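# Lay the towel flat, lengthwise, beside the basket

## Task

Finish with the towel lying flat as a single layer, entirely on the table. Its long edges must run straight away from the robot toward the far edge of the table. Seen from above, it must not overlap the basket. The basket must stay upright with all of its base on the table. At the end, release the towel and move the hands away.

## Robot and tools

ROBOT. There are two arms, left_arm and right_arm, and each ends in a sixteen-motor hand. The right arm has a right hand and the left arm has a mirrored left hand. The scene frame has its origin at table-top height, midway between the two nominal arm bases. In it, +x points out over the table, +y toward left_arm and +z up. The calibrated base positions are: left_arm (-0.039, +0.316, 0) m, rotated slightly (quat_wxyz +0.999, 0, 0, -0.032); right_arm (-0.038, -0.274, 0) m (quat_wxyz +1.000, 0, 0, -0.012). Each arm reports its hand pose in its own base frame. Fixed cameras and the table use the scene frame.

HAND POINT AXES. The hand point sits just beyond the knuckles of the index and middle fingers. +z runs along straight fingers toward the tips. +y points out of the palm face, and the palm surface is at y = -0.062. On the right hand, +x runs across the palm away from the thumb; on the left hand, +x points toward the thumb. Straight fingertips reach about 0.16 m past the hand point. A rigid mast on the palm side of the wrist can strike objects.

execute_actions(actions, cameras). actions is a list of actions, run in order. Each action is a list of 1 to 15 rows, one row per 1/30 s step. If an action has fewer than 15 rows, its last row is held for the remaining steps. Every row is one flat list of 48 numbers covering both arms, each in [-1, 1]. The order is:
- left_arm dx, dy, dz, rx, ry, rz;
- 16 left hand motor goals;
- left current_limit and speed;
- the same 24 numbers for right_arm.
The motor order is index_mcp, index_abd, index_pip, index_dip, middle_mcp, middle_abd, middle_pip, middle_dip, ring_mcp, ring_abd, ring_pip, ring_dip, thumb_cmc, thumb_axl, thumb_mcp, thumb_ipl.

ARM NUMBERS. dx..rz are an offset, not a pose. They are measured in the Hand target's own axes, from the Hand target as it stood when the action began. Every row in an action refers to that same start, so sending the same offset again moves the hand further. 1.0 equals 0.6 m of travel or 180 degrees of turn. rx, ry, rz together form a single rotation vector. Each step, the commanded orientation is limited to within 40 degrees of the measured one. The hand frequently stops short of its target, and the elbow sags under load. Sending zeros asks for the same target again; if the hand is still short, send the remaining gap as an offset. To end a push against something, command back past the hand's current position.

HAND NUMBERS. Each motor value is an absolute goal angle, mapped linearly between its two stops. Toward -1 the joint bends or curls. The straight position for each joint is: _mcp +0.75, _abd 0, _pip +0.58, _dip +0.70, thumb_cmc +0.71, thumb_axl +0.68, thumb_mcp +0.23, thumb_ipl +0.17. A zero is a real goal, not 'keep as is'. To hold a hand still, send back its hand_goal, current_limit and speed. current_limit sets the per-motor current cap linearly from 0 mA at -1 to 550 mA at +1. speed sets the goal rate at (speed+1)/2 of 8.5 rad/s. Both start at +0.4 and -0.6 and stay as last written. A finger only presses while its goal lies beyond the object's surface.

cameras: a list of names (cam_high, cam_low, cam_left_wrist, cam_right_wrist), ["all"], or []. Sending an empty actions list returns images of every camera. An unknown name makes the call invalid.

RESULTS. For each arm the result gives:
- end_effector_position (m) and end_effector_quat_wxyz, in the base frame;
- Hand target, the origin for that arm's next offsets;
- joint positions, velocities and torques;
- positions at some control steps.
For each hand it gives, in motor order:
- hand_goal;
- hand_measured;
- hand_current_ma;
- hand_state: moving, goal, blocked or overload.
A call returns once the robot is still, at most 3 s after its last action.

zoom_image(camera, region): gives a closer look at [x0, y0, x1, y1] pixels of that camera's most recent image. The region can be at most 504x504. Images are 896x504.

finished_scene(scene): ends the current scene (1 to 3) and starts the next one. It cannot be undone. Scene 1 is practice and may be skipped. read_manual returns only licence texts.

AVOID.
- Letting anything fall off the table or leaving it off the table.
- Tipping the basket.
- Hitting fixed or heavy objects, or slamming.
- Releasing things while they are still moving.
- Any contact between the two hands, including one hand gripping the other's fingers.
- Motor current at 495 mA or more for 5 s, which shuts the motor down for 10 s.
- Long holds with the arm stretched out, or pushes toward poses it cannot reach. These heat the motors. MOTOR HOT appears at 85 °C, and at 100 °C the arm drops and stays down for 30 to 60 s.
The simulation keeps running while you think, holding the last command. Reported hand positions can be a few centimetres off.

Each tool is called after ">>>" as name(argument=value, ...) on one line, values as JSON.

## Session

>>> execute_actions(actions=[])

Scene clock: 0.00 s.
left_arm: end_effector_position=(+0.2739, -0.0642, +0.2655) hand_goal=(+0.754, +0.000, +0.576, +0.696, +0.754, +0.000, +0.576, +0.696, +0.754, +0.000, +0.576, +0.696, +0.714, +0.678, +0.226, +0.168) hand_measured=(+0.754, +0.000, +0.576, +0.696, +0.754, +0.000, +0.576, +0.696, +0.754, +0.000, +0.576, +0.696, +0.714, +0.678, +0.226, +0.168) hand_current_ma=(+0, +0, +0, +0, +0, +0, +0, +0, +0, +0, +0, +0, +0, +0, +0, +0) hand_state=(goal, goal, goal, goal, goal, goal, goal, goal, goal, goal, goal, goal, goal, goal, goal, goal) hand_current_limit=0.40 hand_speed=-0.60 end_effector_quat_wxyz=(+0.256, +0.334, +0.906, +0.055) | right_arm: end_effector_position=(+0.4129, +0.2194, +0.3464) hand_goal=(+0.754, +0.000, +0.576, +0.696, +0.754, +0.000, +0.576, +0.696, +0.754, +0.000, +0.576, +0.696, +0.714, +0.678, +0.226, +0.168) hand_measured=(+0.754, +0.000, +0.576, +0.696, +0.754, +0.000, +0.576, +0.696, +0.754, +0.000, +0.576, +0.696, +0.714, +0.678, +0.226, +0.168) hand_current_ma=(+0, +0, +0, +0, +0, +0, +0, +0, +0, +0, +0, +0, +0, +0, +0, +0) hand_state=(goal, goal, goal, goal, goal, goal, goal, goal, goal, goal, goal, goal, goal, goal, goal, goal) hand_current_limit=0.40 hand_speed=-0.60 end_effector_quat_wxyz=(+0.011, +0.788, +0.588, +0.181)
Joint positions: left_arm=[-0.71 0.741 0.825 -1.197 -0.276 -1.509] | right_arm=[0.681 1.247 1.387 -1.347 0.035 0.964]
Joint velocities: within noise
Joint torques (N m): no reading
Heat: left arm: hottest wrist pitch 25 °C; right arm: hottest waist 25 °C.
Hand target: left_arm +0.2783, -0.0679, +0.2806; +0.272, +0.330, +0.902, +0.049 | right_arm +0.4167, +0.2224, +0.3603; +0.010, +0.786, +0.586, +0.196

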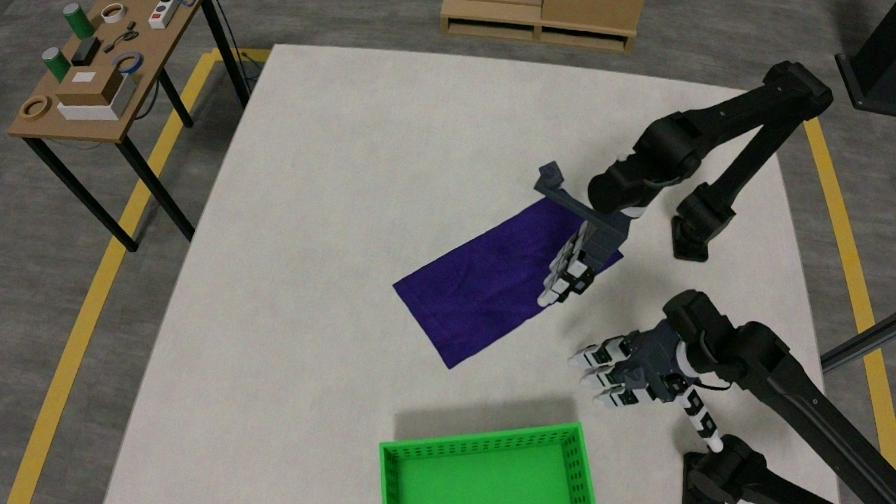

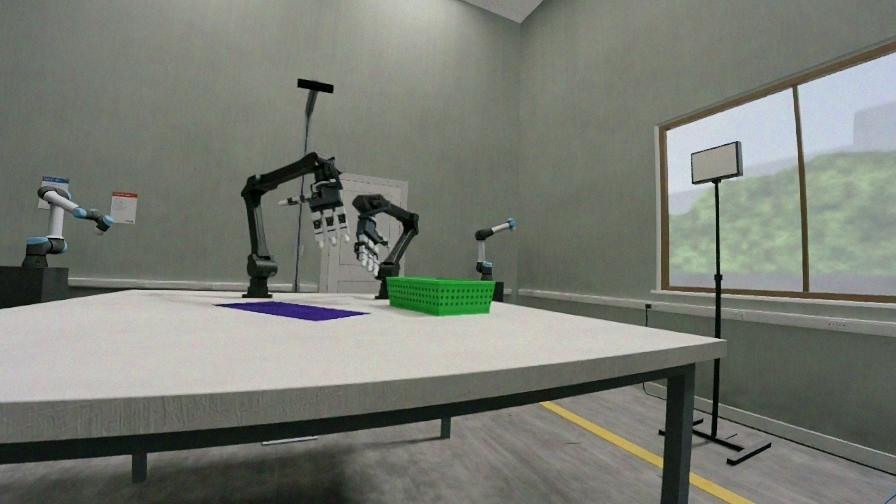

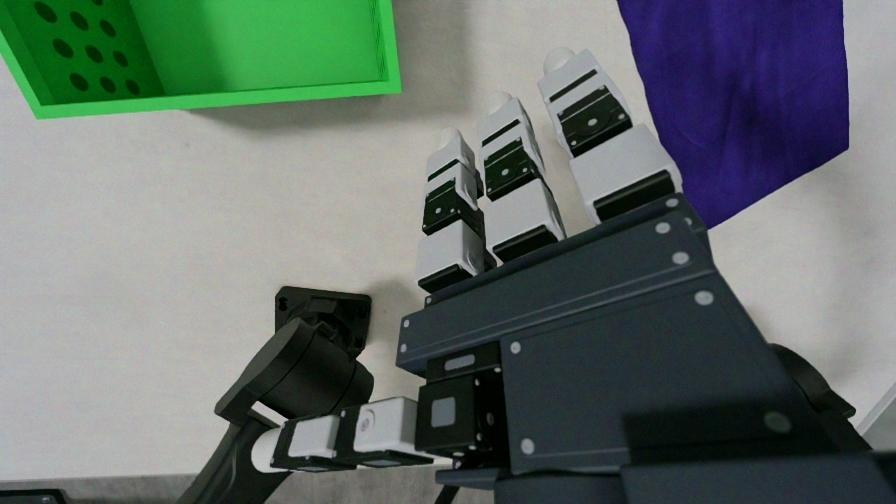

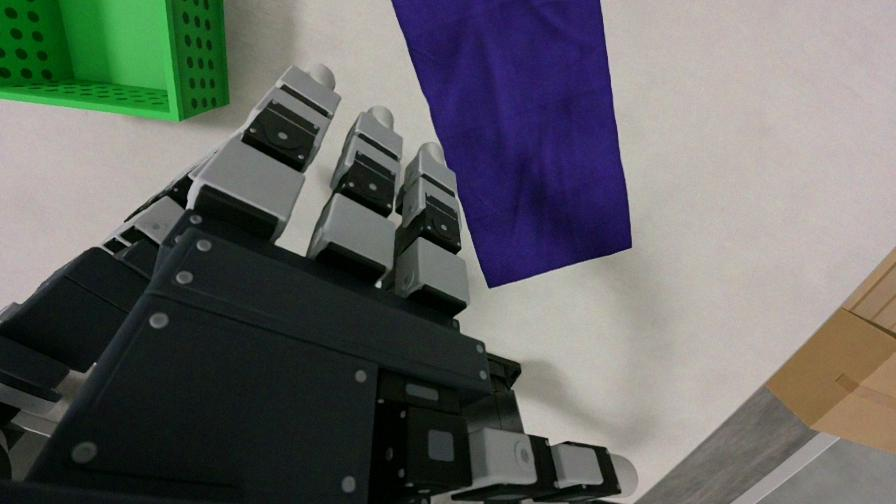

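>>> execute_actions(actions=[[[0,0,-0.03,0.032,0.050,0.008,0.754,0,0.576,0.696,0.754,0,0.576,0.696,0.754,0,0.576,0.696,0.714,0.678,0.226,0.168,0.4,-0.6,0,0,0,0.0205,-0.0077,-0.0546,0.754,0,0.576,0.696,0.754,0,0.576,0.696,0.754,0,0.576,0.696,0.714,0.678,0.226,0.168,0.4,-0.6]],[[0,0,0,0.032,0.050,0.008,0.754,0,0.576,0.696,0.754,0,0.576,0.696,0.754,0,0.576,0.696,0.714,0.678,0.226,0.168,0.4,-0.6,0,0,0,0.0205,-0.0077,-0.0546,0.754,0,0.576,0.696,0.754,0,0.576,0.696,0.754,0,0.576,0.696,0.714,0.678,0.226,0.168,0.4,-0.6]],[[0,0,0,0.032,0.050,0.008,0.754,0,0.576,0.696,0.754,0,0.576,0.696,0.754,0,0.576,0.696,0.714,0.678,0.226,0.168,0.4,-0.6,0,0,0,0.0205,-0.0077,-0.0546,0.754,0,0.576,0.696,0.754,0,0.576,0.696,0.754,0,0.576,0.696,0.714,0.678,0.226,0.168,0.4,-0.6]]], cameras=[])

Scene clock: 63.73 s.
left_arm: end_effector_position=(+0.2591, -0.0615, +0.2752) hand_goal=(+0.754, +0.000, +0.576, +0.696, +0.754, +0.000, +0.576, +0.696, +0.754, +0.000, +0.576, +0.696, +0.714, +0.678, +0.226, +0.168) hand_measured=(+0.754, +0.000, +0.576, +0.696, +0.754, +0.000, +0.576, +0.696, +0.754, +0.000, +0.576, +0.696, +0.714, +0.678, +0.224, +0.168) hand_current_ma=(-1, +0, +2, +0, -1, +0, +2, +0, +0, +0, +2, +0, +1, -2, -13, -1) hand_state=(goal, goal, goal, goal, goal, goal, goal, goal, goal, goal, goal, goal, goal, goal, goal, goal) hand_current_limit=0.40 hand_speed=-0.60 end_effector_quat_wxyz=(-0.011, +0.376, +0.926, +0.008) | right_arm: end_effector_position=(+0.4049, +0.2206, +0.3382) hand_goal=(+0.754, +0.000, +0.576, +0.696, +0.754, +0.000, +0.576, +0.696, +0.754, +0.000, +0.576, +0.696, +0.714, +0.678, +0.226, +0.168) hand_measured=(+0.754, +0.000, +0.576, +0.696, +0.754, +0.000, +0.576, +0.696, +0.754, +0.000, +0.576, +0.696, +0.714, +0.678, +0.224, +0.168) hand_current_ma=(-1, +0, +0, +0, -1, +0, +0, +0, +0, +0, +0, +0, +0, -1, -3, +0) hand_state=(goal, goal, goal, goal, goal, goal, goal, goal, goal, goal, goal, goal, goal, goal, goal, goal) hand_current_limit=0.40 hand_speed=-0.60 end_effector_quat_wxyz=(+0.001, +0.615, +0.784, +0.085)
Joint positions: left_arm=[-0.575 1.022 1.107 -1.681 -0.011 -1.374] | right_arm=[0.591 1.26 1.421 -1.569 -0.05 0.355]
Joint torques (N m): left_arm=[-0.26 -2.84 13.27 -0.17 0.09 0.1] | right_arm=[-0.32 -6.83 13.31 0.2 -0.02 -0.04]
Heat: left arm: hottest elbow 34 °C; right arm: hottest elbow 34 °C.
Hand target: left_arm +0.2689, -0.0662, +0.2958; +0.000, +0.380, +0.925, +0.000 | right_arm +0.4166, +0.2225, +0.3603; +0.006, +0.615, +0.782, +0.102
Off the commanded pose: left_arm 0.023 m, 2 deg | right_arm 0.025 m, 2 deg.
joint sent to its limit (left arm) — joint 4 (wrist pitch), lower limit. The joint targets still meet the commanded pose.
Step readings (end_effector_position of left_arm | right_arm):
0: (+0.2739, -0.0642, +0.2655) | (+0.4129, +0.2194, +0.3464)
1: (+0.2736, -0.0642, +0.2651) | (+0.4129, +0.2195, +0.3464)
2: (+0.2714, -0.0647, +0.2639) | (+0.4127, +0.2208, +0.3462)
4: (+0.2641, -0.0635, +0.2616) | (+0.4109, +0.2231, +0.3445)
8: (+0.2607, -0.0620, +0.2675) | (+0.4089, +0.2237, +0.3420)
15: (+0.2597, -0.0612, +0.2727) | (+0.4097, +0.2232, +0.3411)
16: (+0.2593, -0.0613, +0.2727) | (+0.4097, +0.2234, +0.3411)
17: (+0.2574, -0.0617, +0.2718) | (+0.4094, +0.2235, +0.3405)
19: (+0.2545, -0.0617, +0.2717) | (+0.4075, +0.2227, +0.3383)
23: (+0.2595, -0.0621, +0.2743) | (+0.4059, +0.2195, +0.3355)
30: (+0.2583, -0.0606, +0.2724) | (+0.4058, +0.2190, +0.3343)
31: (+0.2580, -0.0608, +0.2728) | (+0.4056, +0.2195, +0.3343)
32: (+0.2565, -0.0608, +0.2729) | (+0.4052, +0.2195, +0.3346)
34: (+0.2535, -0.0612, +0.2751) | (+0.4034, +0.2194, +0.3350)
38: (+0.2591, -0.0621, +0.2782) | (+0.4031, +0.2170, +0.3383)
45: (+0.2590, -0.0615, +0.2753) | (+0.4050, +0.2182, +0.3402)
No camera images: "cameras" was empty.

>>> execute_actions(actions=[[[0,0,0,0,0,0,0.754,0,0.576,0.696,0.754,0,0.576,0.696,0.754,0,0.576,0.696,0.714,0.678,0.226,0.168,0.4,-0.6,0,0,0,0.0205,-0.0077,-0.0546,0.754,0,0.576,0.696,0.754,0,0.576,0.696,0.754,0,0.576,0.696,0.714,0.678,0.226,0.168,0.4,-0.6]],[[0,0,0,0,0,0,0.137,0,0.576,0.696,0.137,0,0.576,0.696,0.137,0,0.576,0.696,0.714,0.678,0.226,0.168,0.4,-0.6,0,0,0,0.0205,-0.0077,-0.0546,0.137,0,0.576,0.696,0.137,0,0.576,0.696,0.137,0,0.576,0.696,0.714,0.678,0.226,0.168,0.4,-0.6]],[[0,0,0,0,0,0,0.137,0,0.576,0.696,0.137,0,0.576,0.696,0.137,0,0.576,0.696,0.714,0.678,0.226,0.168,0.4,-0.6,0,0,0,0.0205,-0.0077,-0.0546,0.137,0,0.576,0.696,0.137,0,0.576,0.696,0.137,0,0.576,0.696,0.714,0.678,0.226,0.168,0.4,-0.6]],[[-0.119,0.0326,0.0253,0,0,0,0.137,0,0.576,0.696,0.137,0,0.576,0.696,0.137,0,0.576,0.696,0.714,0.678,0.226,0.168,0.4,-0.6,-0.033,-0.09,0.046,0,0,0,0.137,0,0.576,0.696,0.137,0,0.576,0.696,0.137,0,0.576,0.696,0.714,0.678,0.226,0.168,0.4,-0.6]],[[-0.119,0.0326,0.0253,0,0,0,0.137,0,0.576,0.696,0.137,0,0.576,0.696,0.137,0,0.576,0.696,0.714,0.678,0.226,0.168,0.4,-0.6,-0.033,-0.09,0.046,0,0,0,0.137,0,0.576,0.696,0.137,0,0.576,0.696,0.137,0,0.576,0.696,0.714,0.678,0.226,0.168,0.4,-0.6]],[[-0.119,0.0326,0.0253,0,0,0,0.137,0,0.576,0.696,0.137,0,0.576,0.696,0.137,0,0.576,0.696,0.714,0.678,0.226,0.168,0.4,-0.6,-0.033,-0.09,0.046,0,0,0,0.137,0,0.576,0.696,0.137,0,0.576,0.696,0.137,0,0.576,0.696,0.714,0.678,0.226,0.168,0.4,-0.6]],[[-0.119,0.0326,0.0253,0,0,0,0.137,0,0.576,0.696,0.137,0,0.576,0.696,0.137,0,0.576,0.696,0.714,0.678,0.226,0.168,0.4,-0.6,-0.033,-0.09,0.046,0,0,0,0.137,0,0.576,0.696,0.137,0,0.576,0.696,0.137,0,0.576,0.696,0.714,0.678,0.226,0.168,0.4,-0.6]],[[-0.119,0.0326,0.0253,0,0,0,0.137,0,0.576,0.696,0.137,0,0.576,0.696,0.137,0,0.576,0.696,0.714,0.678,0.226,0.168,0.4,-0.6,0,0,0,0,0,0,0.137,0,0.576,0.696,0.137,0,0.576,0.696,0.137,0,0.576,0.696,0.714,0.678,0.226,0.168,0.4,-0.6]]], cameras=["all"])

Scene clock: 84.10 s.
left_arm: end_effector_position=(+0.5790, -0.2453, +0.2033) hand_goal=(+0.138, +0.000, +0.576, +0.696, +0.138, +0.000, +0.576, +0.696, +0.138, +0.000, +0.576, +0.696, +0.714, +0.678, +0.226, +0.168) hand_measured=(+0.150, +0.000, +0.576, +0.696, +0.150, +0.000, +0.576, +0.696, +0.148, +0.000, +0.576, +0.696, +0.716, +0.678, +0.222, +0.168) hand_current_ma=(+49, +1, +2, +0, +46, +1, +2, +0, +40, +1, +2, +0, +3, -2, -15, -1) hand_state=(goal, goal, goal, goal, goal, goal, goal, goal, goal, goal, goal, goal, goal, goal, goal, goal) hand_current_limit=0.40 hand_speed=-0.60 end_effector_quat_wxyz=(-0.018, +0.380, +0.925, +0.005) | right_arm: end_effector_position=(+0.3120, +0.0205, +0.2482) hand_goal=(+0.138, +0.000, +0.576, +0.696, +0.138, +0.000, +0.576, +0.696, +0.138, +0.000, +0.576, +0.696, +0.714, +0.678, +0.226, +0.168) hand_measured=(+0.144, +0.000, +0.576, +0.696, +0.146, +0.000, +0.576, +0.696, +0.144, +0.000, +0.576, +0.696, +0.714, +0.678, +0.222, +0.168) hand_current_ma=(+8, +0, +0, +0, +10, +0, +0, +0, +9, +0, +0, +0, +0, -1, -5, +0) hand_state=(goal, goal, goal, goal, goal, goal, goal, goal, goal, goal, goal, goal, goal, goal, goal, goal) hand_current_limit=0.40 hand_speed=-0.60 end_effector_quat_wxyz=(-0.006, +0.394, +0.919, -0.004)
Joint positions: left_arm=[-0.541 2.034 2.064 -1.637 -0.004 -1.333] | right_arm=[-0.088 0.953 1.001 -1.633 0.003 -0.848]
Joint torques (N m): left_arm=[-0.5 -16.79 13.15 0.02 -0.1 0.08] | right_arm=[-0.44 -3.96 8.25 0.95 -0.15 -0.05]
Heat: left arm: hottest elbow 34 °C; right arm: hottest elbow 36 °C.
Hand target: left_arm +0.5917, -0.2475, +0.2200; +0.000, +0.380, +0.925, +0.000 | right_arm +0.3134, +0.0170, +0.2499; +0.001, +0.398, +0.918, +0.000
Off the commanded pose: left_arm 0.021 m, 2 deg | right_arm 0.004 m, 1 deg.
Step readings (end_effector_position of left_arm | right_arm):
0: (+0.2592, -0.0615, +0.2752) | (+0.4049, +0.2206, +0.3382)
1: (+0.2592, -0.0615, +0.2752) | (+0.4049, +0.2206, +0.3383)
2: (+0.2591, -0.0616, +0.2752) | (+0.4045, +0.2206, +0.3382)
4: (+0.2591, -0.0616, +0.2752) | (+0.4033, +0.2203, +0.3385)
8: (+0.2591, -0.0616, +0.2752) | (+0.4041, +0.2184, +0.3393)
15: (+0.2591, -0.0616, +0.2752) | (+0.4051, +0.2193, +0.3394)
16: (+0.2591, -0.0617, +0.2751) | (+0.4049, +0.2196, +0.3394)
17: (+0.2589, -0.0618, +0.2750) | (+0.4045, +0.2198, +0.3391)
19: (+0.2589, -0.0618, +0.2750) | (+0.4037, +0.2196, +0.3390)
23: (+0.2589, -0.0618, +0.2750) | (+0.4047, +0.2184, +0.3395)
30: (+0.2589, -0.0618, +0.2750) | (+0.4051, +0.2196, +0.3393)
31: (+0.2589, -0.0618, +0.2750) | (+0.4051, +0.2201, +0.3397)
32: (+0.2589, -0.0618, +0.2750) | (+0.4055, +0.2202, +0.3400)
34: (+0.2589, -0.0618, +0.2750) | (+0.4060, +0.2204, +0.3403)
38: (+0.2589, -0.0618, +0.2750) | (+0.4071, +0.2199, +0.3405)
45: (+0.2589, -0.0618, +0.2750) | (+0.4068, +0.2211, +0.3405)
46: (+0.2592, -0.0620, +0.2754) | (+0.4067, +0.2214, +0.3405)
47: (+0.2609, -0.0628, +0.2754) | (+0.4073, +0.2198, +0.3405)
49: (+0.2723, -0.0697, +0.2767) | (+0.4060, +0.2136, +0.3380)
53: (+0.3055, -0.0902, +0.2698) | (+0.3990, +0.1869, +0.3295)
60: (+0.3176, -0.0956, +0.2553) | (+0.3945, +0.1749, +0.3334)
61: (+0.3186, -0.0959, +0.2565) | (+0.3940, +0.1749, +0.3329)
62: (+0.3209, -0.0974, +0.2578) | (+0.3928, +0.1729, +0.3307)
64: (+0.3340, -0.1055, +0.2620) | (+0.3851, +0.1634, +0.3202)
68: (+0.3688, -0.1267, +0.2596) | (+0.3733, +0.1342, +0.3018)
75: (+0.3813, -0.1321, +0.2413) | (+0.3688, +0.1235, +0.3047)
76: (+0.3819, -0.1324, +0.2418) | (+0.3682, +0.1235, +0.3045)
77: (+0.3843, -0.1336, +0.2430) | (+0.3671, +0.1214, +0.3029)
79: (+0.3978, -0.1418, +0.2479) | (+0.3597, +0.1113, +0.2929)
83: (+0.4333, -0.1635, +0.2474) | (+0.3431, +0.0795, +0.2737)
90: (+0.4457, -0.1693, +0.2255) | (+0.3383, +0.0702, +0.2757)
91: (+0.4466, -0.1697, +0.2254) | (+0.3381, +0.0703, +0.2754)
92: (+0.4490, -0.1709, +0.2262) | (+0.3378, +0.0687, +0.2740)
94: (+0.4638, -0.1795, +0.2312) | (+0.3329, +0.0576, +0.2653)
98: (+0.4984, -0.2006, +0.2336) | (+0.3158, +0.0266, +0.2474)
105: (+0.5107, -0.2069, +0.2127) | (+0.3127, +0.0183, +0.2478)
106: (+0.5114, -0.2071, +0.2119) | (+0.3127, +0.0188, +0.2479)
107: (+0.5139, -0.2083, +0.2118) | (+0.3126, +0.0190, +0.2480)
109: (+0.5296, -0.2173, +0.2161) | (+0.3124, +0.0194, +0.2481)
113: (+0.5646, -0.2385, +0.2181) | (+0.3123, +0.0199, +0.2482)
120: (+0.5763, -0.2447, +0.2002) | (+0.3120, +0.0203, +0.2482)
camera_calibration:
cam_left_wrist: T_world_to_cam=[[0.13285, -0.989695, -0.0534229, -0.338139], [-0.625273, -0.12551, 0.770248, 0.122828], [-0.769016, -0.0689238, -0.635503, 0.681306], [0, 0, 0, 1]] pos_world=[0.645658, -0.272281, 0.3203]
cam_right_wrist: T_world_to_cam=[[0.989562, -0.138472, 0.039909, -0.290474], [-0.123667, -0.673804, 0.728488, -0.173725], [-0.0739845, -0.725819, -0.683895, 0.329915], [0, 0, 0, 1]] pos_world=[0.290367, 0.0821789, 0.363776]

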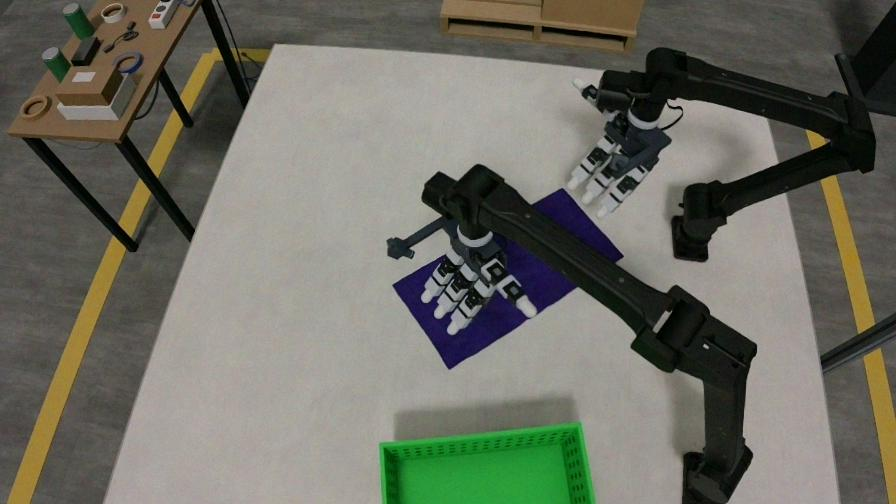

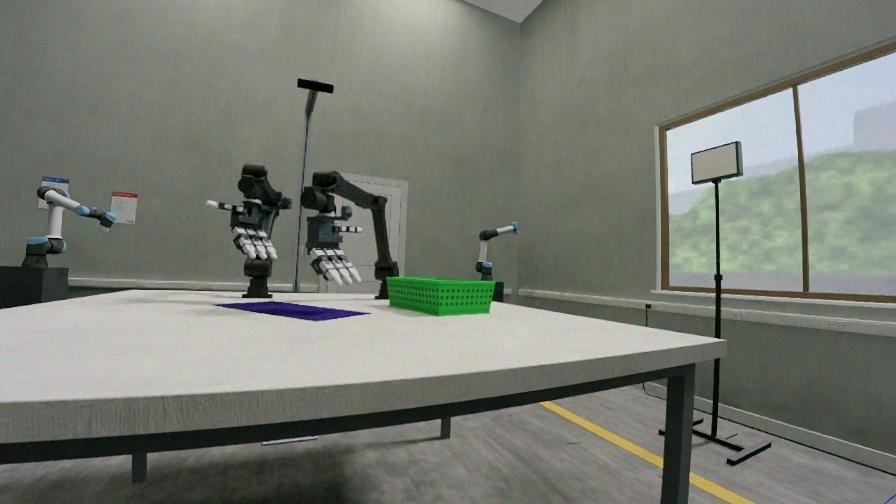

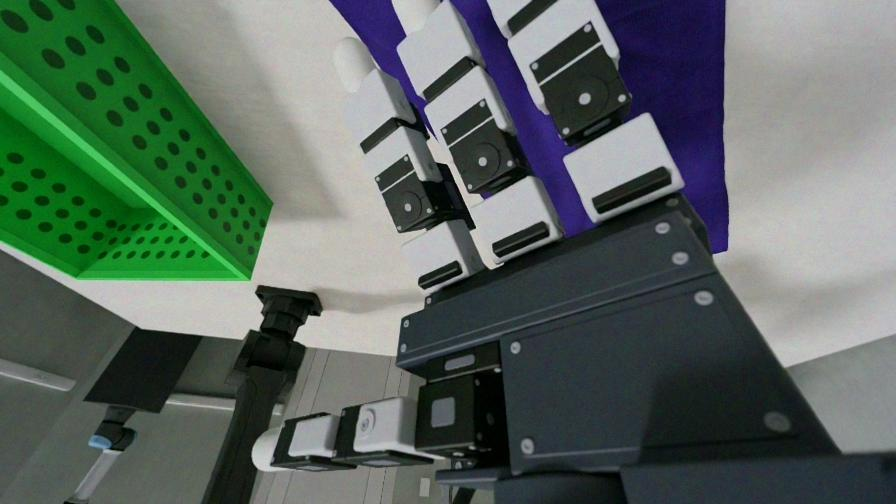

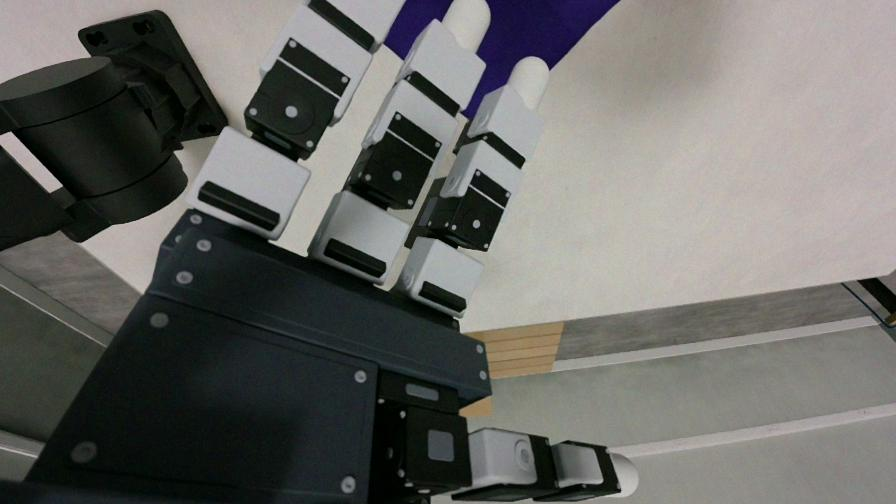

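>>> execute_actions(actions=[[[0,0,0.08,0,0,0,0.137,0,0.576,0.696,0.137,0,0.576,0.696,0.137,0,0.576,0.696,0.714,0.678,0.226,0.168,-0.2,-0.6,0,0,0.11,0,0,0,0.137,0,0.576,0.696,0.137,0,0.576,0.696,0.137,0,0.576,0.696,0.714,0.678,0.226,0.168,-0.2,-0.6]],[[0,0,0.06,0,0,0,0.137,0,0.576,0.696,0.137,0,0.576,0.696,0.137,0,0.576,0.696,0.714,0.678,0.226,0.168,-0.2,-0.6,0,0,0.09,0,0,0,0.137,0,0.576,0.696,0.137,0,0.576,0.696,0.137,0,0.576,0.696,0.714,0.678,0.226,0.168,-0.2,-0.6]],[[0,0,0.025,0,0,0,0.137,0,0.576,0.696,0.137,0,0.576,0.696,0.137,0,0.576,0.696,0.714,0.678,0.226,0.168,-0.2,-0.6,0,0,0.025,0,0,0,0.137,0,0.576,0.696,0.137,0,0.576,0.696,0.137,0,0.576,0.696,0.714,0.678,0.226,0.168,-0.2,-0.6]]], cameras=["cam_high","cam_left_wrist","cam_right_wrist"])

Scene clock: 91.07 s.
left_arm: end_effector_position=(+0.5866, -0.2501, +0.1270) hand_goal=(+0.138, +0.000, +0.576, +0.696, +0.138, +0.000, +0.576, +0.696, +0.138, +0.000, +0.576, +0.696, +0.714, +0.678, +0.226, +0.168) hand_measured=(+0.150, +0.000, +0.576, +0.696, +0.150, +0.000, +0.576, +0.696, +0.148, +0.000, +0.576, +0.696, +0.716, +0.678, +0.222, +0.168) hand_current_ma=(+49, +1, +2, +0, +46, +1, +2, +0, +40, +1, +2, +0, +3, -2, -15, -1) hand_state=(goal, goal, goal, goal, goal, goal, goal, goal, goal, goal, goal, goal, goal, goal, goal, goal) hand_current_limit=-0.20 hand_speed=-0.60 end_effector_quat_wxyz=(+0.000, +0.380, +0.925, +0.001) | right_arm: end_effector_position=(+0.3119, +0.0204, +0.1179) hand_goal=(+0.138, +0.000, +0.576, +0.696, +0.138, +0.000, +0.576, +0.696, +0.138, +0.000, +0.576, +0.696, +0.714, +0.678, +0.226, +0.168) hand_measured=(+0.144, +0.000, +0.576, +0.696, +0.146, +0.000, +0.576, +0.696, +0.144, +0.000, +0.576, +0.696, +0.714, +0.678, +0.222, +0.168) hand_current_ma=(+8, +0, +0, +0, +10, +0, +0, +0, +9, +0, +0, +0, +0, -1, -5, +0) hand_state=(goal, goal, goal, goal, goal, goal, goal, goal, goal, goal, goal, goal, goal, goal, goal, goal) hand_current_limit=-0.20 hand_speed=-0.60 end_effector_quat_wxyz=(+0.002, +0.394, +0.919, -0.001)
Joint positions: left_arm=[-0.541 2.05 1.889 -1.41 -0.003 -1.333] | right_arm=[-0.088 0.994 0.676 -1.25 0.003 -0.848]
Joint torques (N m): left_arm=[-0.38 -16.62 8.87 0.66 -0.09 0.06] | right_arm=[-0.44 -2.67 7.87 0.87 -0.17 -0.04]
Heat: left arm: hottest elbow 35 °C; right arm: hottest elbow 35 °C.
Hand target: left_arm +0.5917, -0.2474, +0.1211; +0.000, +0.380, +0.925, +0.000 | right_arm +0.3137, +0.0170, +0.1149; +0.001, +0.398, +0.918, +0.000
Off the commanded pose: left_arm 0.008 m, 0 deg | right_arm 0.005 m, 0 deg.
Step readings (end_effector_position of left_arm | right_arm):
0: (+0.5790, -0.2453, +0.2033) | (+0.3120, +0.0205, +0.2482)
1: (+0.5791, -0.2453, +0.2033) | (+0.3120, +0.0205, +0.2476)
2: (+0.5800, -0.2459, +0.2032) | (+0.3132, +0.0204, +0.2451)
4: (+0.5844, -0.2485, +0.1989) | (+0.3144, +0.0203, +0.2310)
8: (+0.5865, -0.2499, +0.1839) | (+0.3045, +0.0212, +0.1923)
15: (+0.5853, -0.2493, +0.1733) | (+0.3082, +0.0207, +0.1833)
16: (+0.5857, -0.2495, +0.1731) | (+0.3087, +0.0207, +0.1833)
17: (+0.5865, -0.2500, +0.1714) | (+0.3102, +0.0206, +0.1816)
19: (+0.5885, -0.2512, +0.1644) | (+0.3134, +0.0203, +0.1720)
23: (+0.5852, -0.2492, +0.1452) | (+0.3055, +0.0210, +0.1417)
30: (+0.5853, -0.2493, +0.1366) | (+0.3084, +0.0207, +0.1298)
31: (+0.5857, -0.2495, +0.1366) | (+0.3090, +0.0207, +0.1300)
32: (+0.5862, -0.2498, +0.1364) | (+0.3099, +0.0206, +0.1300)
34: (+0.5874, -0.2505, +0.1341) | (+0.3121, +0.0204, +0.1286)
38: (+0.5866, -0.2501, +0.1286) | (+0.3118, +0.0204, +0.1219)
45: (+0.5865, -0.2500, +0.1270) | (+0.3115, +0.0205, +0.1178)
camera_calibration:
cam_left_wrist: T_world_to_cam=[[0.134092, -0.990525, -0.0296655, -0.351967], [-0.64876, -0.110376, 0.752946, 0.205534], [-0.749086, -0.0817182, -0.657413, 0.626236], [0, 0, 0, 1]] pos_world=[0.649643, -0.274771, 0.246498]
cam_right_wrist: T_world_to_cam=[[0.988825, -0.138022, 0.0563432, -0.286966], [-0.135354, -0.672791, 0.727346, -0.0750602], [-0.0624829, -0.726844, -0.683954, 0.237165], [0, 0, 0, 1]] pos_world=[0.288419, 0.0822742, 0.232973]
Images, in order (width x height): cam_high 896x504, cam_left_wrist 896x504, cam_right_wrist 896x504.

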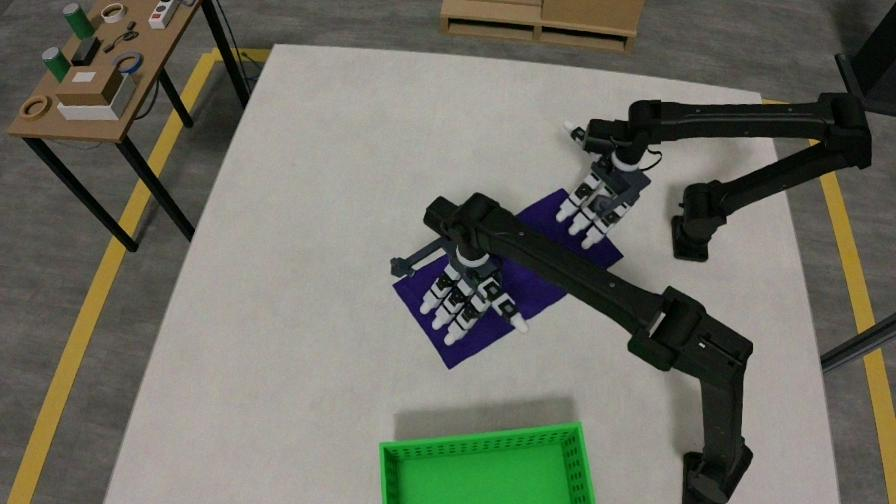

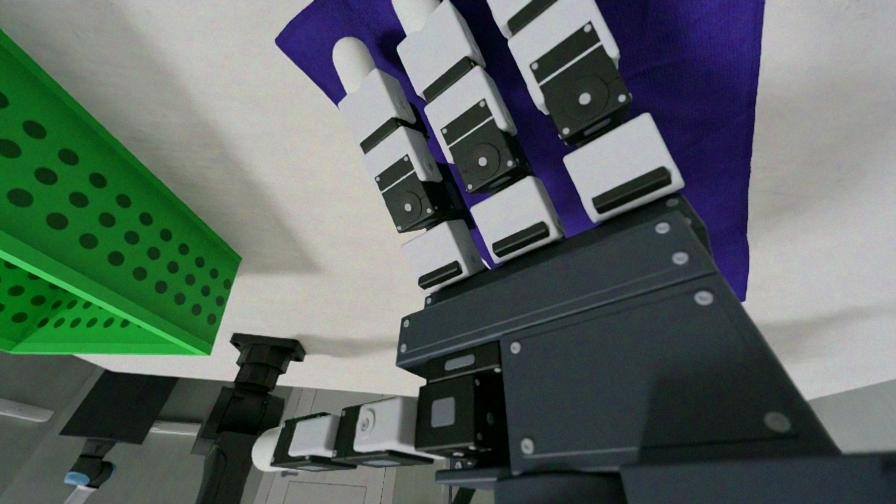

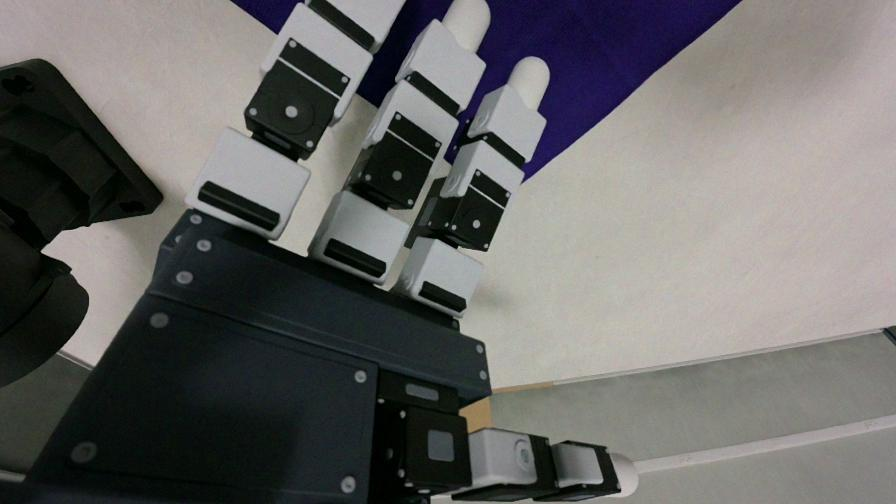

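>>> execute_actions(actions=[[[0,0,0.045,0,0,0,0.137,0,0.576,0.696,0.137,0,0.576,0.696,0.137,0,0.576,0.696,0.714,0.678,0.226,0.168,-0.2,-0.6,0,0,0.03,0,0,0,0.137,0,0.576,0.696,0.137,0,0.576,0.696,0.137,0,0.576,0.696,0.714,0.678,0.226,0.168,-0.2,-0.6]],[[0,0,0.025,0,0,0,0.137,0,0.576,0.696,0.137,0,0.576,0.696,0.137,0,0.576,0.696,0.714,0.678,0.226,0.168,-0.2,-0.6,0,0,0.025,0,0,0,0.137,0,0.576,0.696,0.137,0,0.576,0.696,0.137,0,0.576,0.696,0.714,0.678,0.226,0.168,-0.2,-0.6]]], cameras=["cam_high","cam_low"])

Scene clock: 95.80 s.
left_arm: end_effector_position=(+0.5889, -0.2520, +0.1041) hand_goal=(+0.138, +0.000, +0.576, +0.696, +0.138, +0.000, +0.576, +0.696, +0.138, +0.000, +0.576, +0.696, +0.714, +0.678, +0.226, +0.168) hand_measured=(+0.132, +0.006, +0.570, +0.694, +0.126, +0.008, +0.568, +0.692, +0.122, +0.012, +0.564, +0.690, +0.716, +0.678, +0.222, +0.168) hand_current_ma=(-26, +20, -19, -3, -51, +25, -32, -11, -69, +39, -47, -19, +3, -2, -15, -1) hand_state=(goal, goal, goal, goal, goal, goal, goal, goal, goal, goal, goal, goal, goal, goal, goal, goal) hand_current_limit=-0.20 hand_speed=-0.60 end_effector_quat_wxyz=(+0.011, +0.381, +0.925, -0.001) | right_arm: end_effector_position=(+0.3120, +0.0207, +0.0856) hand_goal=(+0.138, +0.000, +0.576, +0.696, +0.138, +0.000, +0.576, +0.696, +0.138, +0.000, +0.576, +0.696, +0.714, +0.678, +0.226, +0.168) hand_measured=(+0.144, +0.000, +0.576, +0.696, +0.144, +0.000, +0.576, +0.696, +0.140, +0.000, +0.576, +0.696, +0.714, +0.678, +0.222, +0.168) hand_current_ma=(+8, +0, +0, +0, +8, +0, +0, +0, +1, +0, +0, +0, +0, -1, -5, +0) hand_state=(goal, goal, goal, goal, goal, goal, goal, goal, goal, goal, goal, goal, goal, goal, goal, goal) hand_current_limit=-0.20 hand_speed=-0.60 end_effector_quat_wxyz=(+0.001, +0.393, +0.919, -0.001)
Joint positions: left_arm=[-0.542 2.054 1.836 -1.33 -0.001 -1.332] | right_arm=[-0.089 1.037 0.611 -1.142 0.002 -0.851]
Joint torques (N m): left_arm=[-0.38 -14.8 7.23 1.42 -0.18 0.03] | right_arm=[-0.38 -2.9 7.49 0.96 -0.1 0.03]
Heat: left arm: hottest elbow 34 °C; right arm: hottest elbow 34 °C.
Hand target: left_arm +0.5918, -0.2475, +0.0790; +0.000, +0.380, +0.925, +0.000 | right_arm +0.3136, +0.0169, +0.0817; +0.001, +0.398, +0.918, +0.000
Off the commanded pose: left_arm 0.026 m, 1 deg | right_arm 0.006 m, 1 deg.
Step readings (end_effector_position of left_arm | right_arm):
0: (+0.5866, -0.2501, +0.1270) | (+0.3119, +0.0204, +0.1179)
1: (+0.5867, -0.2501, +0.1269) | (+0.3119, +0.0204, +0.1180)
2: (+0.5870, -0.2503, +0.1254) | (+0.3124, +0.0204, +0.1174)
4: (+0.5882, -0.2510, +0.1210) | (+0.3137, +0.0203, +0.1142)
8: (+0.5870, -0.2505, +0.1093) | (+0.3112, +0.0205, +0.1037)
15: (+0.5877, -0.2513, +0.1090) | (+0.3113, +0.0205, +0.0993)
16: (+0.5877, -0.2513, +0.1089) | (+0.3116, +0.0204, +0.0993)
17: (+0.5878, -0.2514, +0.1082) | (+0.3120, +0.0204, +0.0989)
19: (+0.5878, -0.2514, +0.1062) | (+0.3136, +0.0203, +0.0967)
23: (+0.5885, -0.2518, +0.1046) | (+0.3120, +0.0204, +0.0884)
30: (+0.5888, -0.2520, +0.1041) | (+0.3118, +0.0206, +0.0856)
Images, in order (width x height): cam_high 896x504, cam_low 896x504.

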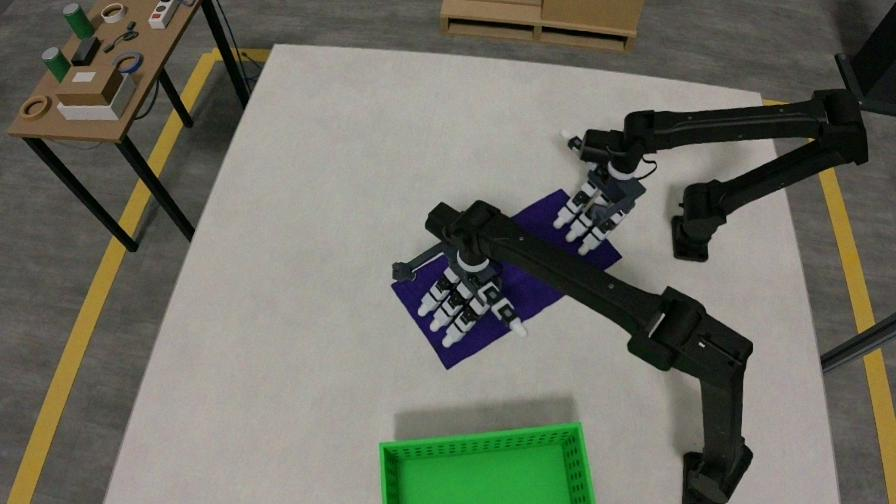

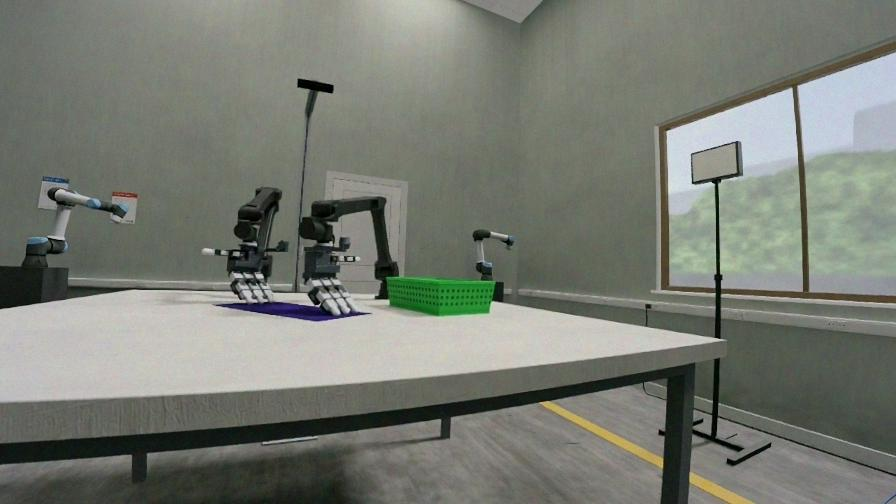

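>>> execute_actions(actions=[[[0,0,-0.01,0,0,0,0.21,0,0.576,0.696,0.21,0,0.576,0.696,0.21,0,0.576,0.696,0.714,0.678,0.226,0.168,-0.2,-0.8,0,0,0.02,0,0,0,0.21,0,0.576,0.696,0.21,0,0.576,0.696,0.21,0,0.576,0.696,0.714,0.678,0.226,0.168,-0.2,-0.8]],[[-0.0259,0.0021,0,0,0,0.0292,0.21,0,0.576,0.696,0.21,0,0.576,0.696,0.21,0,0.576,0.696,0.714,0.678,0.226,0.168,-0.2,-0.8,0.0328,-0.0016,0,0,0,0.0292,0.21,0,0.576,0.696,0.21,0,0.576,0.696,0.21,0,0.576,0.696,0.714,0.678,0.226,0.168,-0.2,-0.8]],[[-0.0259,0.0021,0,0,0,0.0292,0.21,0,0.576,0.696,0.21,0,0.576,0.696,0.21,0,0.576,0.696,0.714,0.678,0.226,0.168,-0.2,-0.8,0.0328,-0.0016,0,0,0,0.0292,0.21,0,0.576,0.696,0.21,0,0.576,0.696,0.21,0,0.576,0.696,0.714,0.678,0.226,0.168,-0.2,-0.8]]], cameras=["cam_high","cam_low"])

Scene clock: 119.37 s.
left_arm: end_effector_position=(+0.6006, -0.2570, +0.1095) hand_goal=(+0.210, +0.000, +0.576, +0.696, +0.210, +0.000, +0.576, +0.696, +0.210, +0.000, +0.576, +0.696, +0.714, +0.678, +0.226, +0.168) hand_measured=(+0.184, +0.016, +0.560, +0.690, +0.168, +0.016, +0.562, +0.690, +0.162, +0.014, +0.554, +0.684, +0.716, +0.678, +0.222, +0.168) hand_current_ma=(-109, +53, -59, -19, -184, +50, -52, -21, -215, +49, -83, -45, +3, -2, -15, -1) hand_state=(blocked, goal, goal, goal, blocked, goal, goal, goal, blocked, goal, blocked, goal, goal, goal, goal, goal) hand_current_limit=-0.20 hand_speed=-0.80 end_effector_quat_wxyz=(+0.009, +0.441, +0.898, +0.006) | right_arm: end_effector_position=(+0.3015, +0.0418, +0.0861) hand_goal=(+0.210, +0.000, +0.576, +0.696, +0.210, +0.000, +0.576, +0.696, +0.210, +0.000, +0.576, +0.696, +0.714, +0.678, +0.226, +0.168) hand_measured=(+0.194, +0.008, +0.564, +0.690, +0.178, +0.014, +0.564, +0.692, +0.168, +0.016, +0.560, +0.690, +0.714, +0.678, +0.222, +0.168) hand_current_ma=(-30, +8, -21, -9, -78, +18, -19, -6, -113, +24, -28, -7, +0, -1, -5, +0) hand_state=(goal, goal, goal, goal, blocked, goal, goal, goal, blocked, goal, goal, goal, goal, goal, goal, goal) hand_current_limit=-0.20 hand_speed=-0.80 end_effector_quat_wxyz=(+0.022, +0.484, +0.875, +0.014)
Joint positions: left_arm=[-0.541 2.059 1.854 -1.35 -0.013 -1.199] | right_arm=[0.075 0.939 0.543 -1.123 0.001 -0.486]
Joint torques (N m): left_arm=[-1.49 -12.98 11.41 0.79 0.34 0.5] | right_arm=[1.85 -1.73 5.9 0.09 0.07 0.15]
Heat: left arm: hottest elbow 32 °C; right arm: hottest elbow 31 °C.
Hand target: left_arm +0.6147, -0.2684, +0.0851; +0.000, +0.463, +0.886, +0.000 | right_arm +0.2868, +0.0456, +0.0698; +0.001, +0.480, +0.877, +0.000
Off the commanded pose: left_arm 0.030 m, 3 deg | right_arm 0.022 m, 3 deg.
Step readings (end_effector_position of left_arm | right_arm):
0: (+0.5889, -0.2520, +0.1041) | (+0.3120, +0.0207, +0.0856)
1: (+0.5889, -0.2520, +0.1041) | (+0.3121, +0.0207, +0.0857)
2: (+0.5889, -0.2520, +0.1041) | (+0.3127, +0.0209, +0.0858)
4: (+0.5892, -0.2516, +0.1046) | (+0.3137, +0.0217, +0.0862)
8: (+0.5892, -0.2515, +0.1049) | (+0.3148, +0.0221, +0.0862)
15: (+0.5892, -0.2515, +0.1049) | (+0.3151, +0.0221, +0.0861)
16: (+0.5892, -0.2515, +0.1049) | (+0.3150, +0.0221, +0.0860)
17: (+0.5893, -0.2515, +0.1049) | (+0.3147, +0.0219, +0.0857)
19: (+0.5897, -0.2516, +0.1049) | (+0.3128, +0.0218, +0.0855)
23: (+0.5902, -0.2516, +0.1051) | (+0.3094, +0.0251, +0.0863)
30: (+0.5908, -0.2517, +0.1052) | (+0.3094, +0.0264, +0.0862)
31: (+0.5910, -0.2518, +0.1053) | (+0.3092, +0.0263, +0.0859)
32: (+0.5914, -0.2520, +0.1058) | (+0.3090, +0.0269, +0.0859)
34: (+0.5933, -0.2530, +0.1071) | (+0.3071, +0.0304, +0.0861)
38: (+0.5975, -0.2553, +0.1086) | (+0.3023, +0.0397, +0.0864)
45: (+0.6005, -0.2570, +0.1094) | (+0.3014, +0.0419, +0.0862)
Images, in order (width x height): cam_high 896x504, cam_low 896x504.

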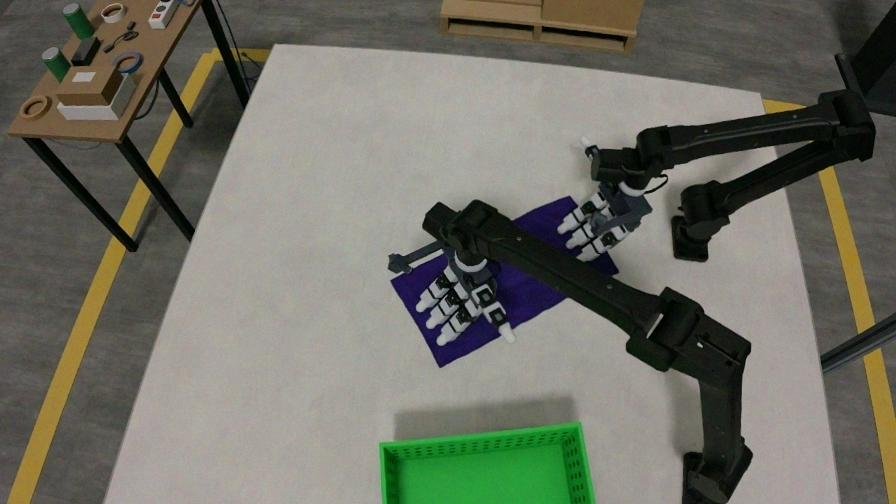

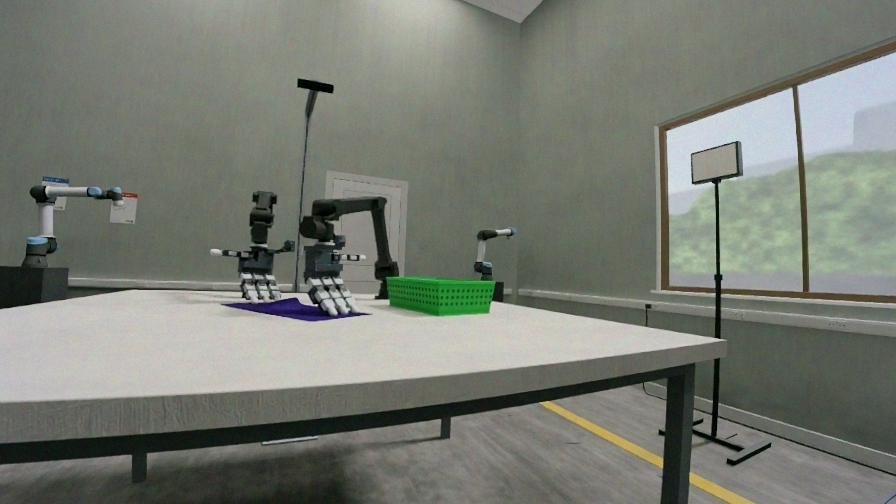

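>>> execute_actions(actions=[[[-0.045,0.0021,0,0,0,0.0292,0.19,0,0.576,0.696,0.19,0,0.576,0.696,0.19,0,0.576,0.696,0.714,0.678,0.226,0.168,-0.2,-0.8,0,0,0,0,0,0,0.21,0,0.576,0.696,0.21,0,0.576,0.696,0.21,0,0.576,0.696,0.714,0.678,0.226,0.168,-0.2,-0.8]],[[-0.0259,0.0021,0,0,0,0.0292,0.19,0,0.576,0.696,0.19,0,0.576,0.696,0.19,0,0.576,0.696,0.714,0.678,0.226,0.168,-0.2,-0.8,0,0,0,0,0,0,0.21,0,0.576,0.696,0.21,0,0.576,0.696,0.21,0,0.576,0.696,0.714,0.678,0.226,0.168,-0.2,-0.8]]], cameras=["cam_high"])

Scene clock: 125.10 s.
left_arm: end_effector_position=(+0.6321, -0.2822, +0.1113) hand_goal=(+0.190, +0.000, +0.576, +0.696, +0.190, +0.000, +0.576, +0.696, +0.190, +0.000, +0.576, +0.696, +0.714, +0.678, +0.226, +0.168) hand_measured=(+0.180, +0.018, +0.562, +0.690, +0.168, +0.016, +0.562, +0.690, +0.160, +0.014, +0.554, +0.684, +0.716, +0.678, +0.222, +0.168) hand_current_ma=(-43, +58, -49, -18, -93, +56, -55, -23, -125, +49, -83, -45, +3, -2, -15, -1) hand_state=(goal, goal, goal, goal, blocked, goal, goal, goal, blocked, goal, blocked, goal, goal, goal, goal, goal) hand_current_limit=-0.20 hand_speed=-0.80 end_effector_quat_wxyz=(+0.011, +0.516, +0.856, +0.007) | right_arm: end_effector_position=(+0.3015, +0.0418, +0.0861) hand_goal=(+0.210, +0.000, +0.576, +0.696, +0.210, +0.000, +0.576, +0.696, +0.210, +0.000, +0.576, +0.696, +0.714, +0.678, +0.226, +0.168) hand_measured=(+0.194, +0.008, +0.564, +0.690, +0.178, +0.014, +0.564, +0.692, +0.168, +0.016, +0.560, +0.690, +0.714, +0.678, +0.222, +0.168) hand_current_ma=(-30, +8, -21, -9, -78, +18, -19, -6, -112, +24, -28, -7, +0, -1, -5, +0) hand_state=(goal, goal, goal, goal, blocked, goal, goal, goal, blocked, goal, goal, goal, goal, goal, goal, goal) hand_current_limit=-0.20 hand_speed=-0.80 end_effector_quat_wxyz=(+0.022, +0.484, +0.875, +0.014)
Joint positions: left_arm=[-0.545 2.129 1.974 -1.395 -0.014 -1.031] | right_arm=[0.076 0.939 0.543 -1.123 0.001 -0.484]
Joint torques (N m): left_arm=[-2.2 -13.98 11.55 0.55 0.36 0.48] | right_arm=[1.96 -1.9 5.93 -0.02 0.03 0.14]
Heat: left arm: hottest elbow 32 °C; right arm: hottest elbow 30 °C.
Hand target: left_arm +0.6401, -0.3028, +0.0852; +0.000, +0.542, +0.840, +0.000 | right_arm +0.2868, +0.0456, +0.0698; +0.001, +0.480, +0.877, +0.000
Off the commanded pose: left_arm 0.034 m, 4 deg | right_arm 0.022 m, 3 deg.
Step readings (end_effector_position of left_arm | right_arm):
0: (+0.6006, -0.2570, +0.1095) | (+0.3015, +0.0417, +0.0861)
1: (+0.6009, -0.2572, +0.1095) | (+0.3015, +0.0417, +0.0861)
2: (+0.6018, -0.2578, +0.1098) | (+0.3015, +0.0417, +0.0861)
4: (+0.6068, -0.2610, +0.1097) | (+0.3015, +0.0417, +0.0861)
8: (+0.6164, -0.2676, +0.1101) | (+0.3015, +0.0418, +0.0861)
15: (+0.6206, -0.2708, +0.1105) | (+0.3015, +0.0418, +0.0861)
16: (+0.6208, -0.2709, +0.1104) | (+0.3015, +0.0418, +0.0861)
17: (+0.6215, -0.2715, +0.1105) | (+0.3015, +0.0418, +0.0861)
19: (+0.6242, -0.2737, +0.1106) | (+0.3015, +0.0418, +0.0861)
23: (+0.6287, -0.2786, +0.1110) | (+0.3015, +0.0418, +0.0861)
30: (+0.6314, -0.2815, +0.1112) | (+0.3015, +0.0418, +0.0861)
Images, in order (width x height): cam_high 896x504.

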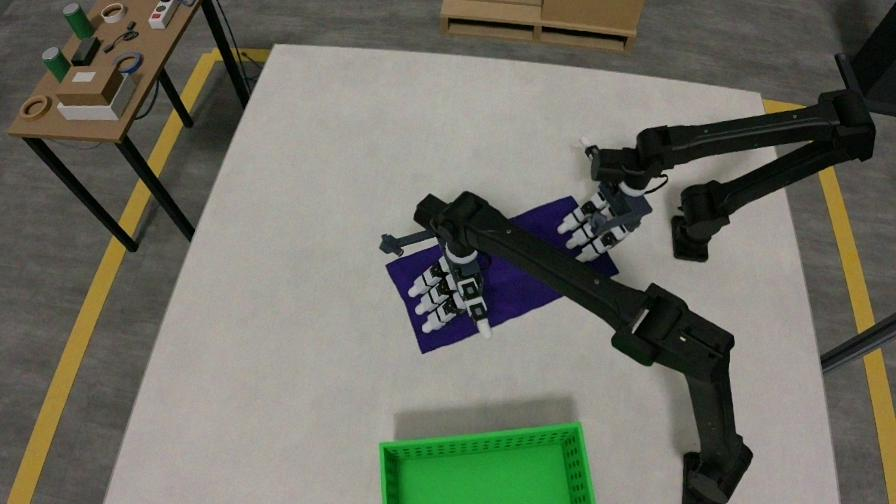

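>>> execute_actions(actions=[[[-0.027,0.0021,0,0,0,0.0292,0.19,0,0.576,0.696,0.19,0,0.576,0.696,0.19,0,0.576,0.696,0.714,0.678,0.226,0.168,-0.2,-0.8,0.0328,-0.0016,0,0,0,0.0292,0.21,0,0.576,0.696,0.21,0,0.576,0.696,0.21,0,0.576,0.696,0.714,0.678,0.226,0.168,-0.2,-0.8]],[[-0.027,0.0021,0,0,0,0.0292,0.19,0,0.576,0.696,0.19,0,0.576,0.696,0.19,0,0.576,0.696,0.714,0.678,0.226,0.168,-0.2,-0.8,0.0328,-0.0016,0,0,0,0.0292,0.21,0,0.576,0.696,0.21,0,0.576,0.696,0.21,0,0.576,0.696,0.714,0.678,0.226,0.168,-0.2,-0.8]],[[0,0.0021,0,0,0,0,0.19,0,0.576,0.696,0.19,0,0.576,0.696,0.19,0,0.576,0.696,0.714,0.678,0.226,0.168,-0.2,-0.8,0.0328,-0.0016,0,0,0,0.0292,0.21,0,0.576,0.696,0.21,0,0.576,0.696,0.21,0,0.576,0.696,0.714,0.678,0.226,0.168,-0.2,-0.8]]], cameras=["cam_high","cam_low"])

Scene clock: 133.13 s.
left_arm: end_effector_position=(+0.6531, -0.3087, +0.1128) hand_goal=(+0.190, +0.000, +0.576, +0.696, +0.190, +0.000, +0.576, +0.696, +0.190, +0.000, +0.576, +0.696, +0.714, +0.678, +0.226, +0.168) hand_measured=(+0.176, +0.018, +0.564, +0.690, +0.168, +0.018, +0.560, +0.690, +0.160, +0.014, +0.554, +0.684, +0.716, +0.678, +0.222, +0.168) hand_current_ma=(-57, +58, -47, -18, -93, +60, -57, -24, -125, +49, -83, -45, +3, -2, -15, -1) hand_state=(goal, goal, goal, goal, blocked, goal, goal, goal, blocked, goal, blocked, goal, goal, goal, goal, goal) hand_current_limit=-0.20 hand_speed=-0.80 end_effector_quat_wxyz=(+0.013, +0.595, +0.804, +0.010) | right_arm: end_effector_position=(+0.2695, +0.0972, +0.0852) hand_goal=(+0.210, +0.000, +0.576, +0.696, +0.210, +0.000, +0.576, +0.696, +0.210, +0.000, +0.576, +0.696, +0.714, +0.678, +0.226, +0.168) hand_measured=(+0.188, +0.010, +0.560, +0.688, +0.180, +0.012, +0.564, +0.692, +0.184, +0.016, +0.560, +0.690, +0.714, +0.678, +0.222, +0.168) hand_current_ma=(-46, +13, -26, -13, -70, +16, -19, -6, -61, +25, -28, -7, +0, -1, -5, +0) hand_state=(blocked, goal, goal, goal, blocked, goal, goal, goal, blocked, goal, goal, goal, goal, goal, goal, goal) hand_current_limit=-0.20 hand_speed=-0.80 end_effector_quat_wxyz=(+0.015, +0.598, +0.801, +0.023)
Joint positions: left_arm=[-0.554 2.175 2.055 -1.424 -0.017 -0.851] | right_arm=[0.491 0.89 0.516 -1.143 0.008 0.203]
Joint torques (N m): left_arm=[-2.61 -14.51 11.59 0.44 0.48 0.33] | right_arm=[1.85 -0.38 6.54 0.01 -0.05 0.12]
Heat: left arm: hottest elbow 33 °C; right arm: hottest elbow 30 °C.
Hand target: left_arm +0.6555, -0.3316, +0.0852; +0.000, +0.617, +0.787, +0.000 | right_arm +0.2571, +0.0966, +0.0697; +0.001, +0.596, +0.803, +0.001
Off the commanded pose: left_arm 0.036 m, 4 deg | right_arm 0.020 m, 3 deg.
Step readings (end_effector_position of left_arm | right_arm):
0: (+0.6320, -0.2821, +0.1113) | (+0.3015, +0.0418, +0.0861)
1: (+0.6319, -0.2824, +0.1113) | (+0.3015, +0.0417, +0.0862)
2: (+0.6325, -0.2829, +0.1114) | (+0.3009, +0.0424, +0.0860)
4: (+0.6348, -0.2855, +0.1117) | (+0.2988, +0.0467, +0.0859)
8: (+0.6394, -0.2911, +0.1114) | (+0.2929, +0.0578, +0.0858)
15: (+0.6423, -0.2940, +0.1119) | (+0.2914, +0.0598, +0.0857)
16: (+0.6425, -0.2942, +0.1121) | (+0.2912, +0.0598, +0.0857)
17: (+0.6430, -0.2951, +0.1121) | (+0.2909, +0.0605, +0.0858)
19: (+0.6450, -0.2976, +0.1121) | (+0.2884, +0.0652, +0.0856)
23: (+0.6487, -0.3037, +0.1122) | (+0.2827, +0.0767, +0.0855)
30: (+0.6510, -0.3068, +0.1124) | (+0.2809, +0.0786, +0.0854)
31: (+0.6512, -0.3070, +0.1126) | (+0.2808, +0.0786, +0.0854)
32: (+0.6514, -0.3072, +0.1125) | (+0.2803, +0.0792, +0.0854)
34: (+0.6519, -0.3076, +0.1126) | (+0.2781, +0.0841, +0.0853)
38: (+0.6527, -0.3083, +0.1125) | (+0.2725, +0.0959, +0.0852)
45: (+0.6530, -0.3086, +0.1126) | (+0.2700, +0.0976, +0.0852)
Images, in order (width x height): cam_high 896x504, cam_low 896x504.

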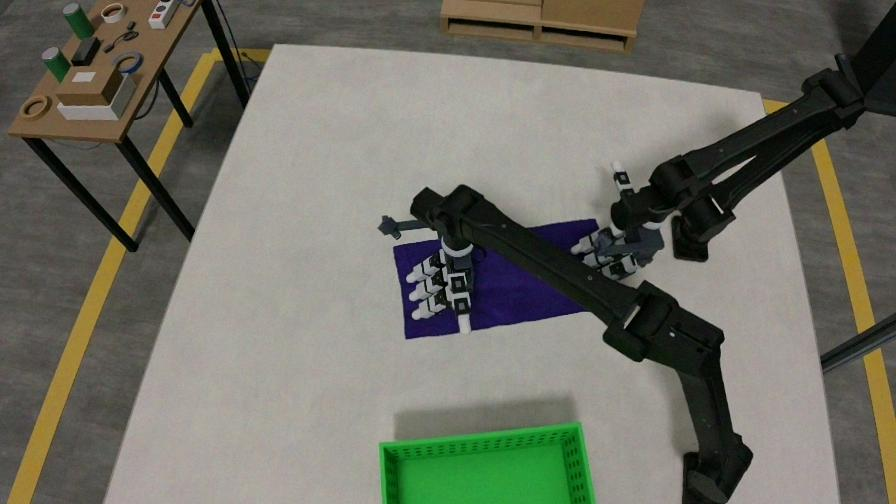

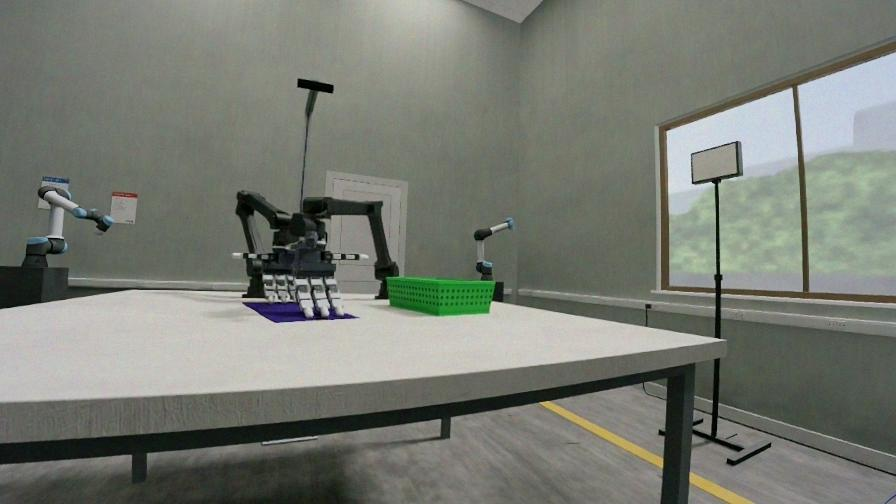

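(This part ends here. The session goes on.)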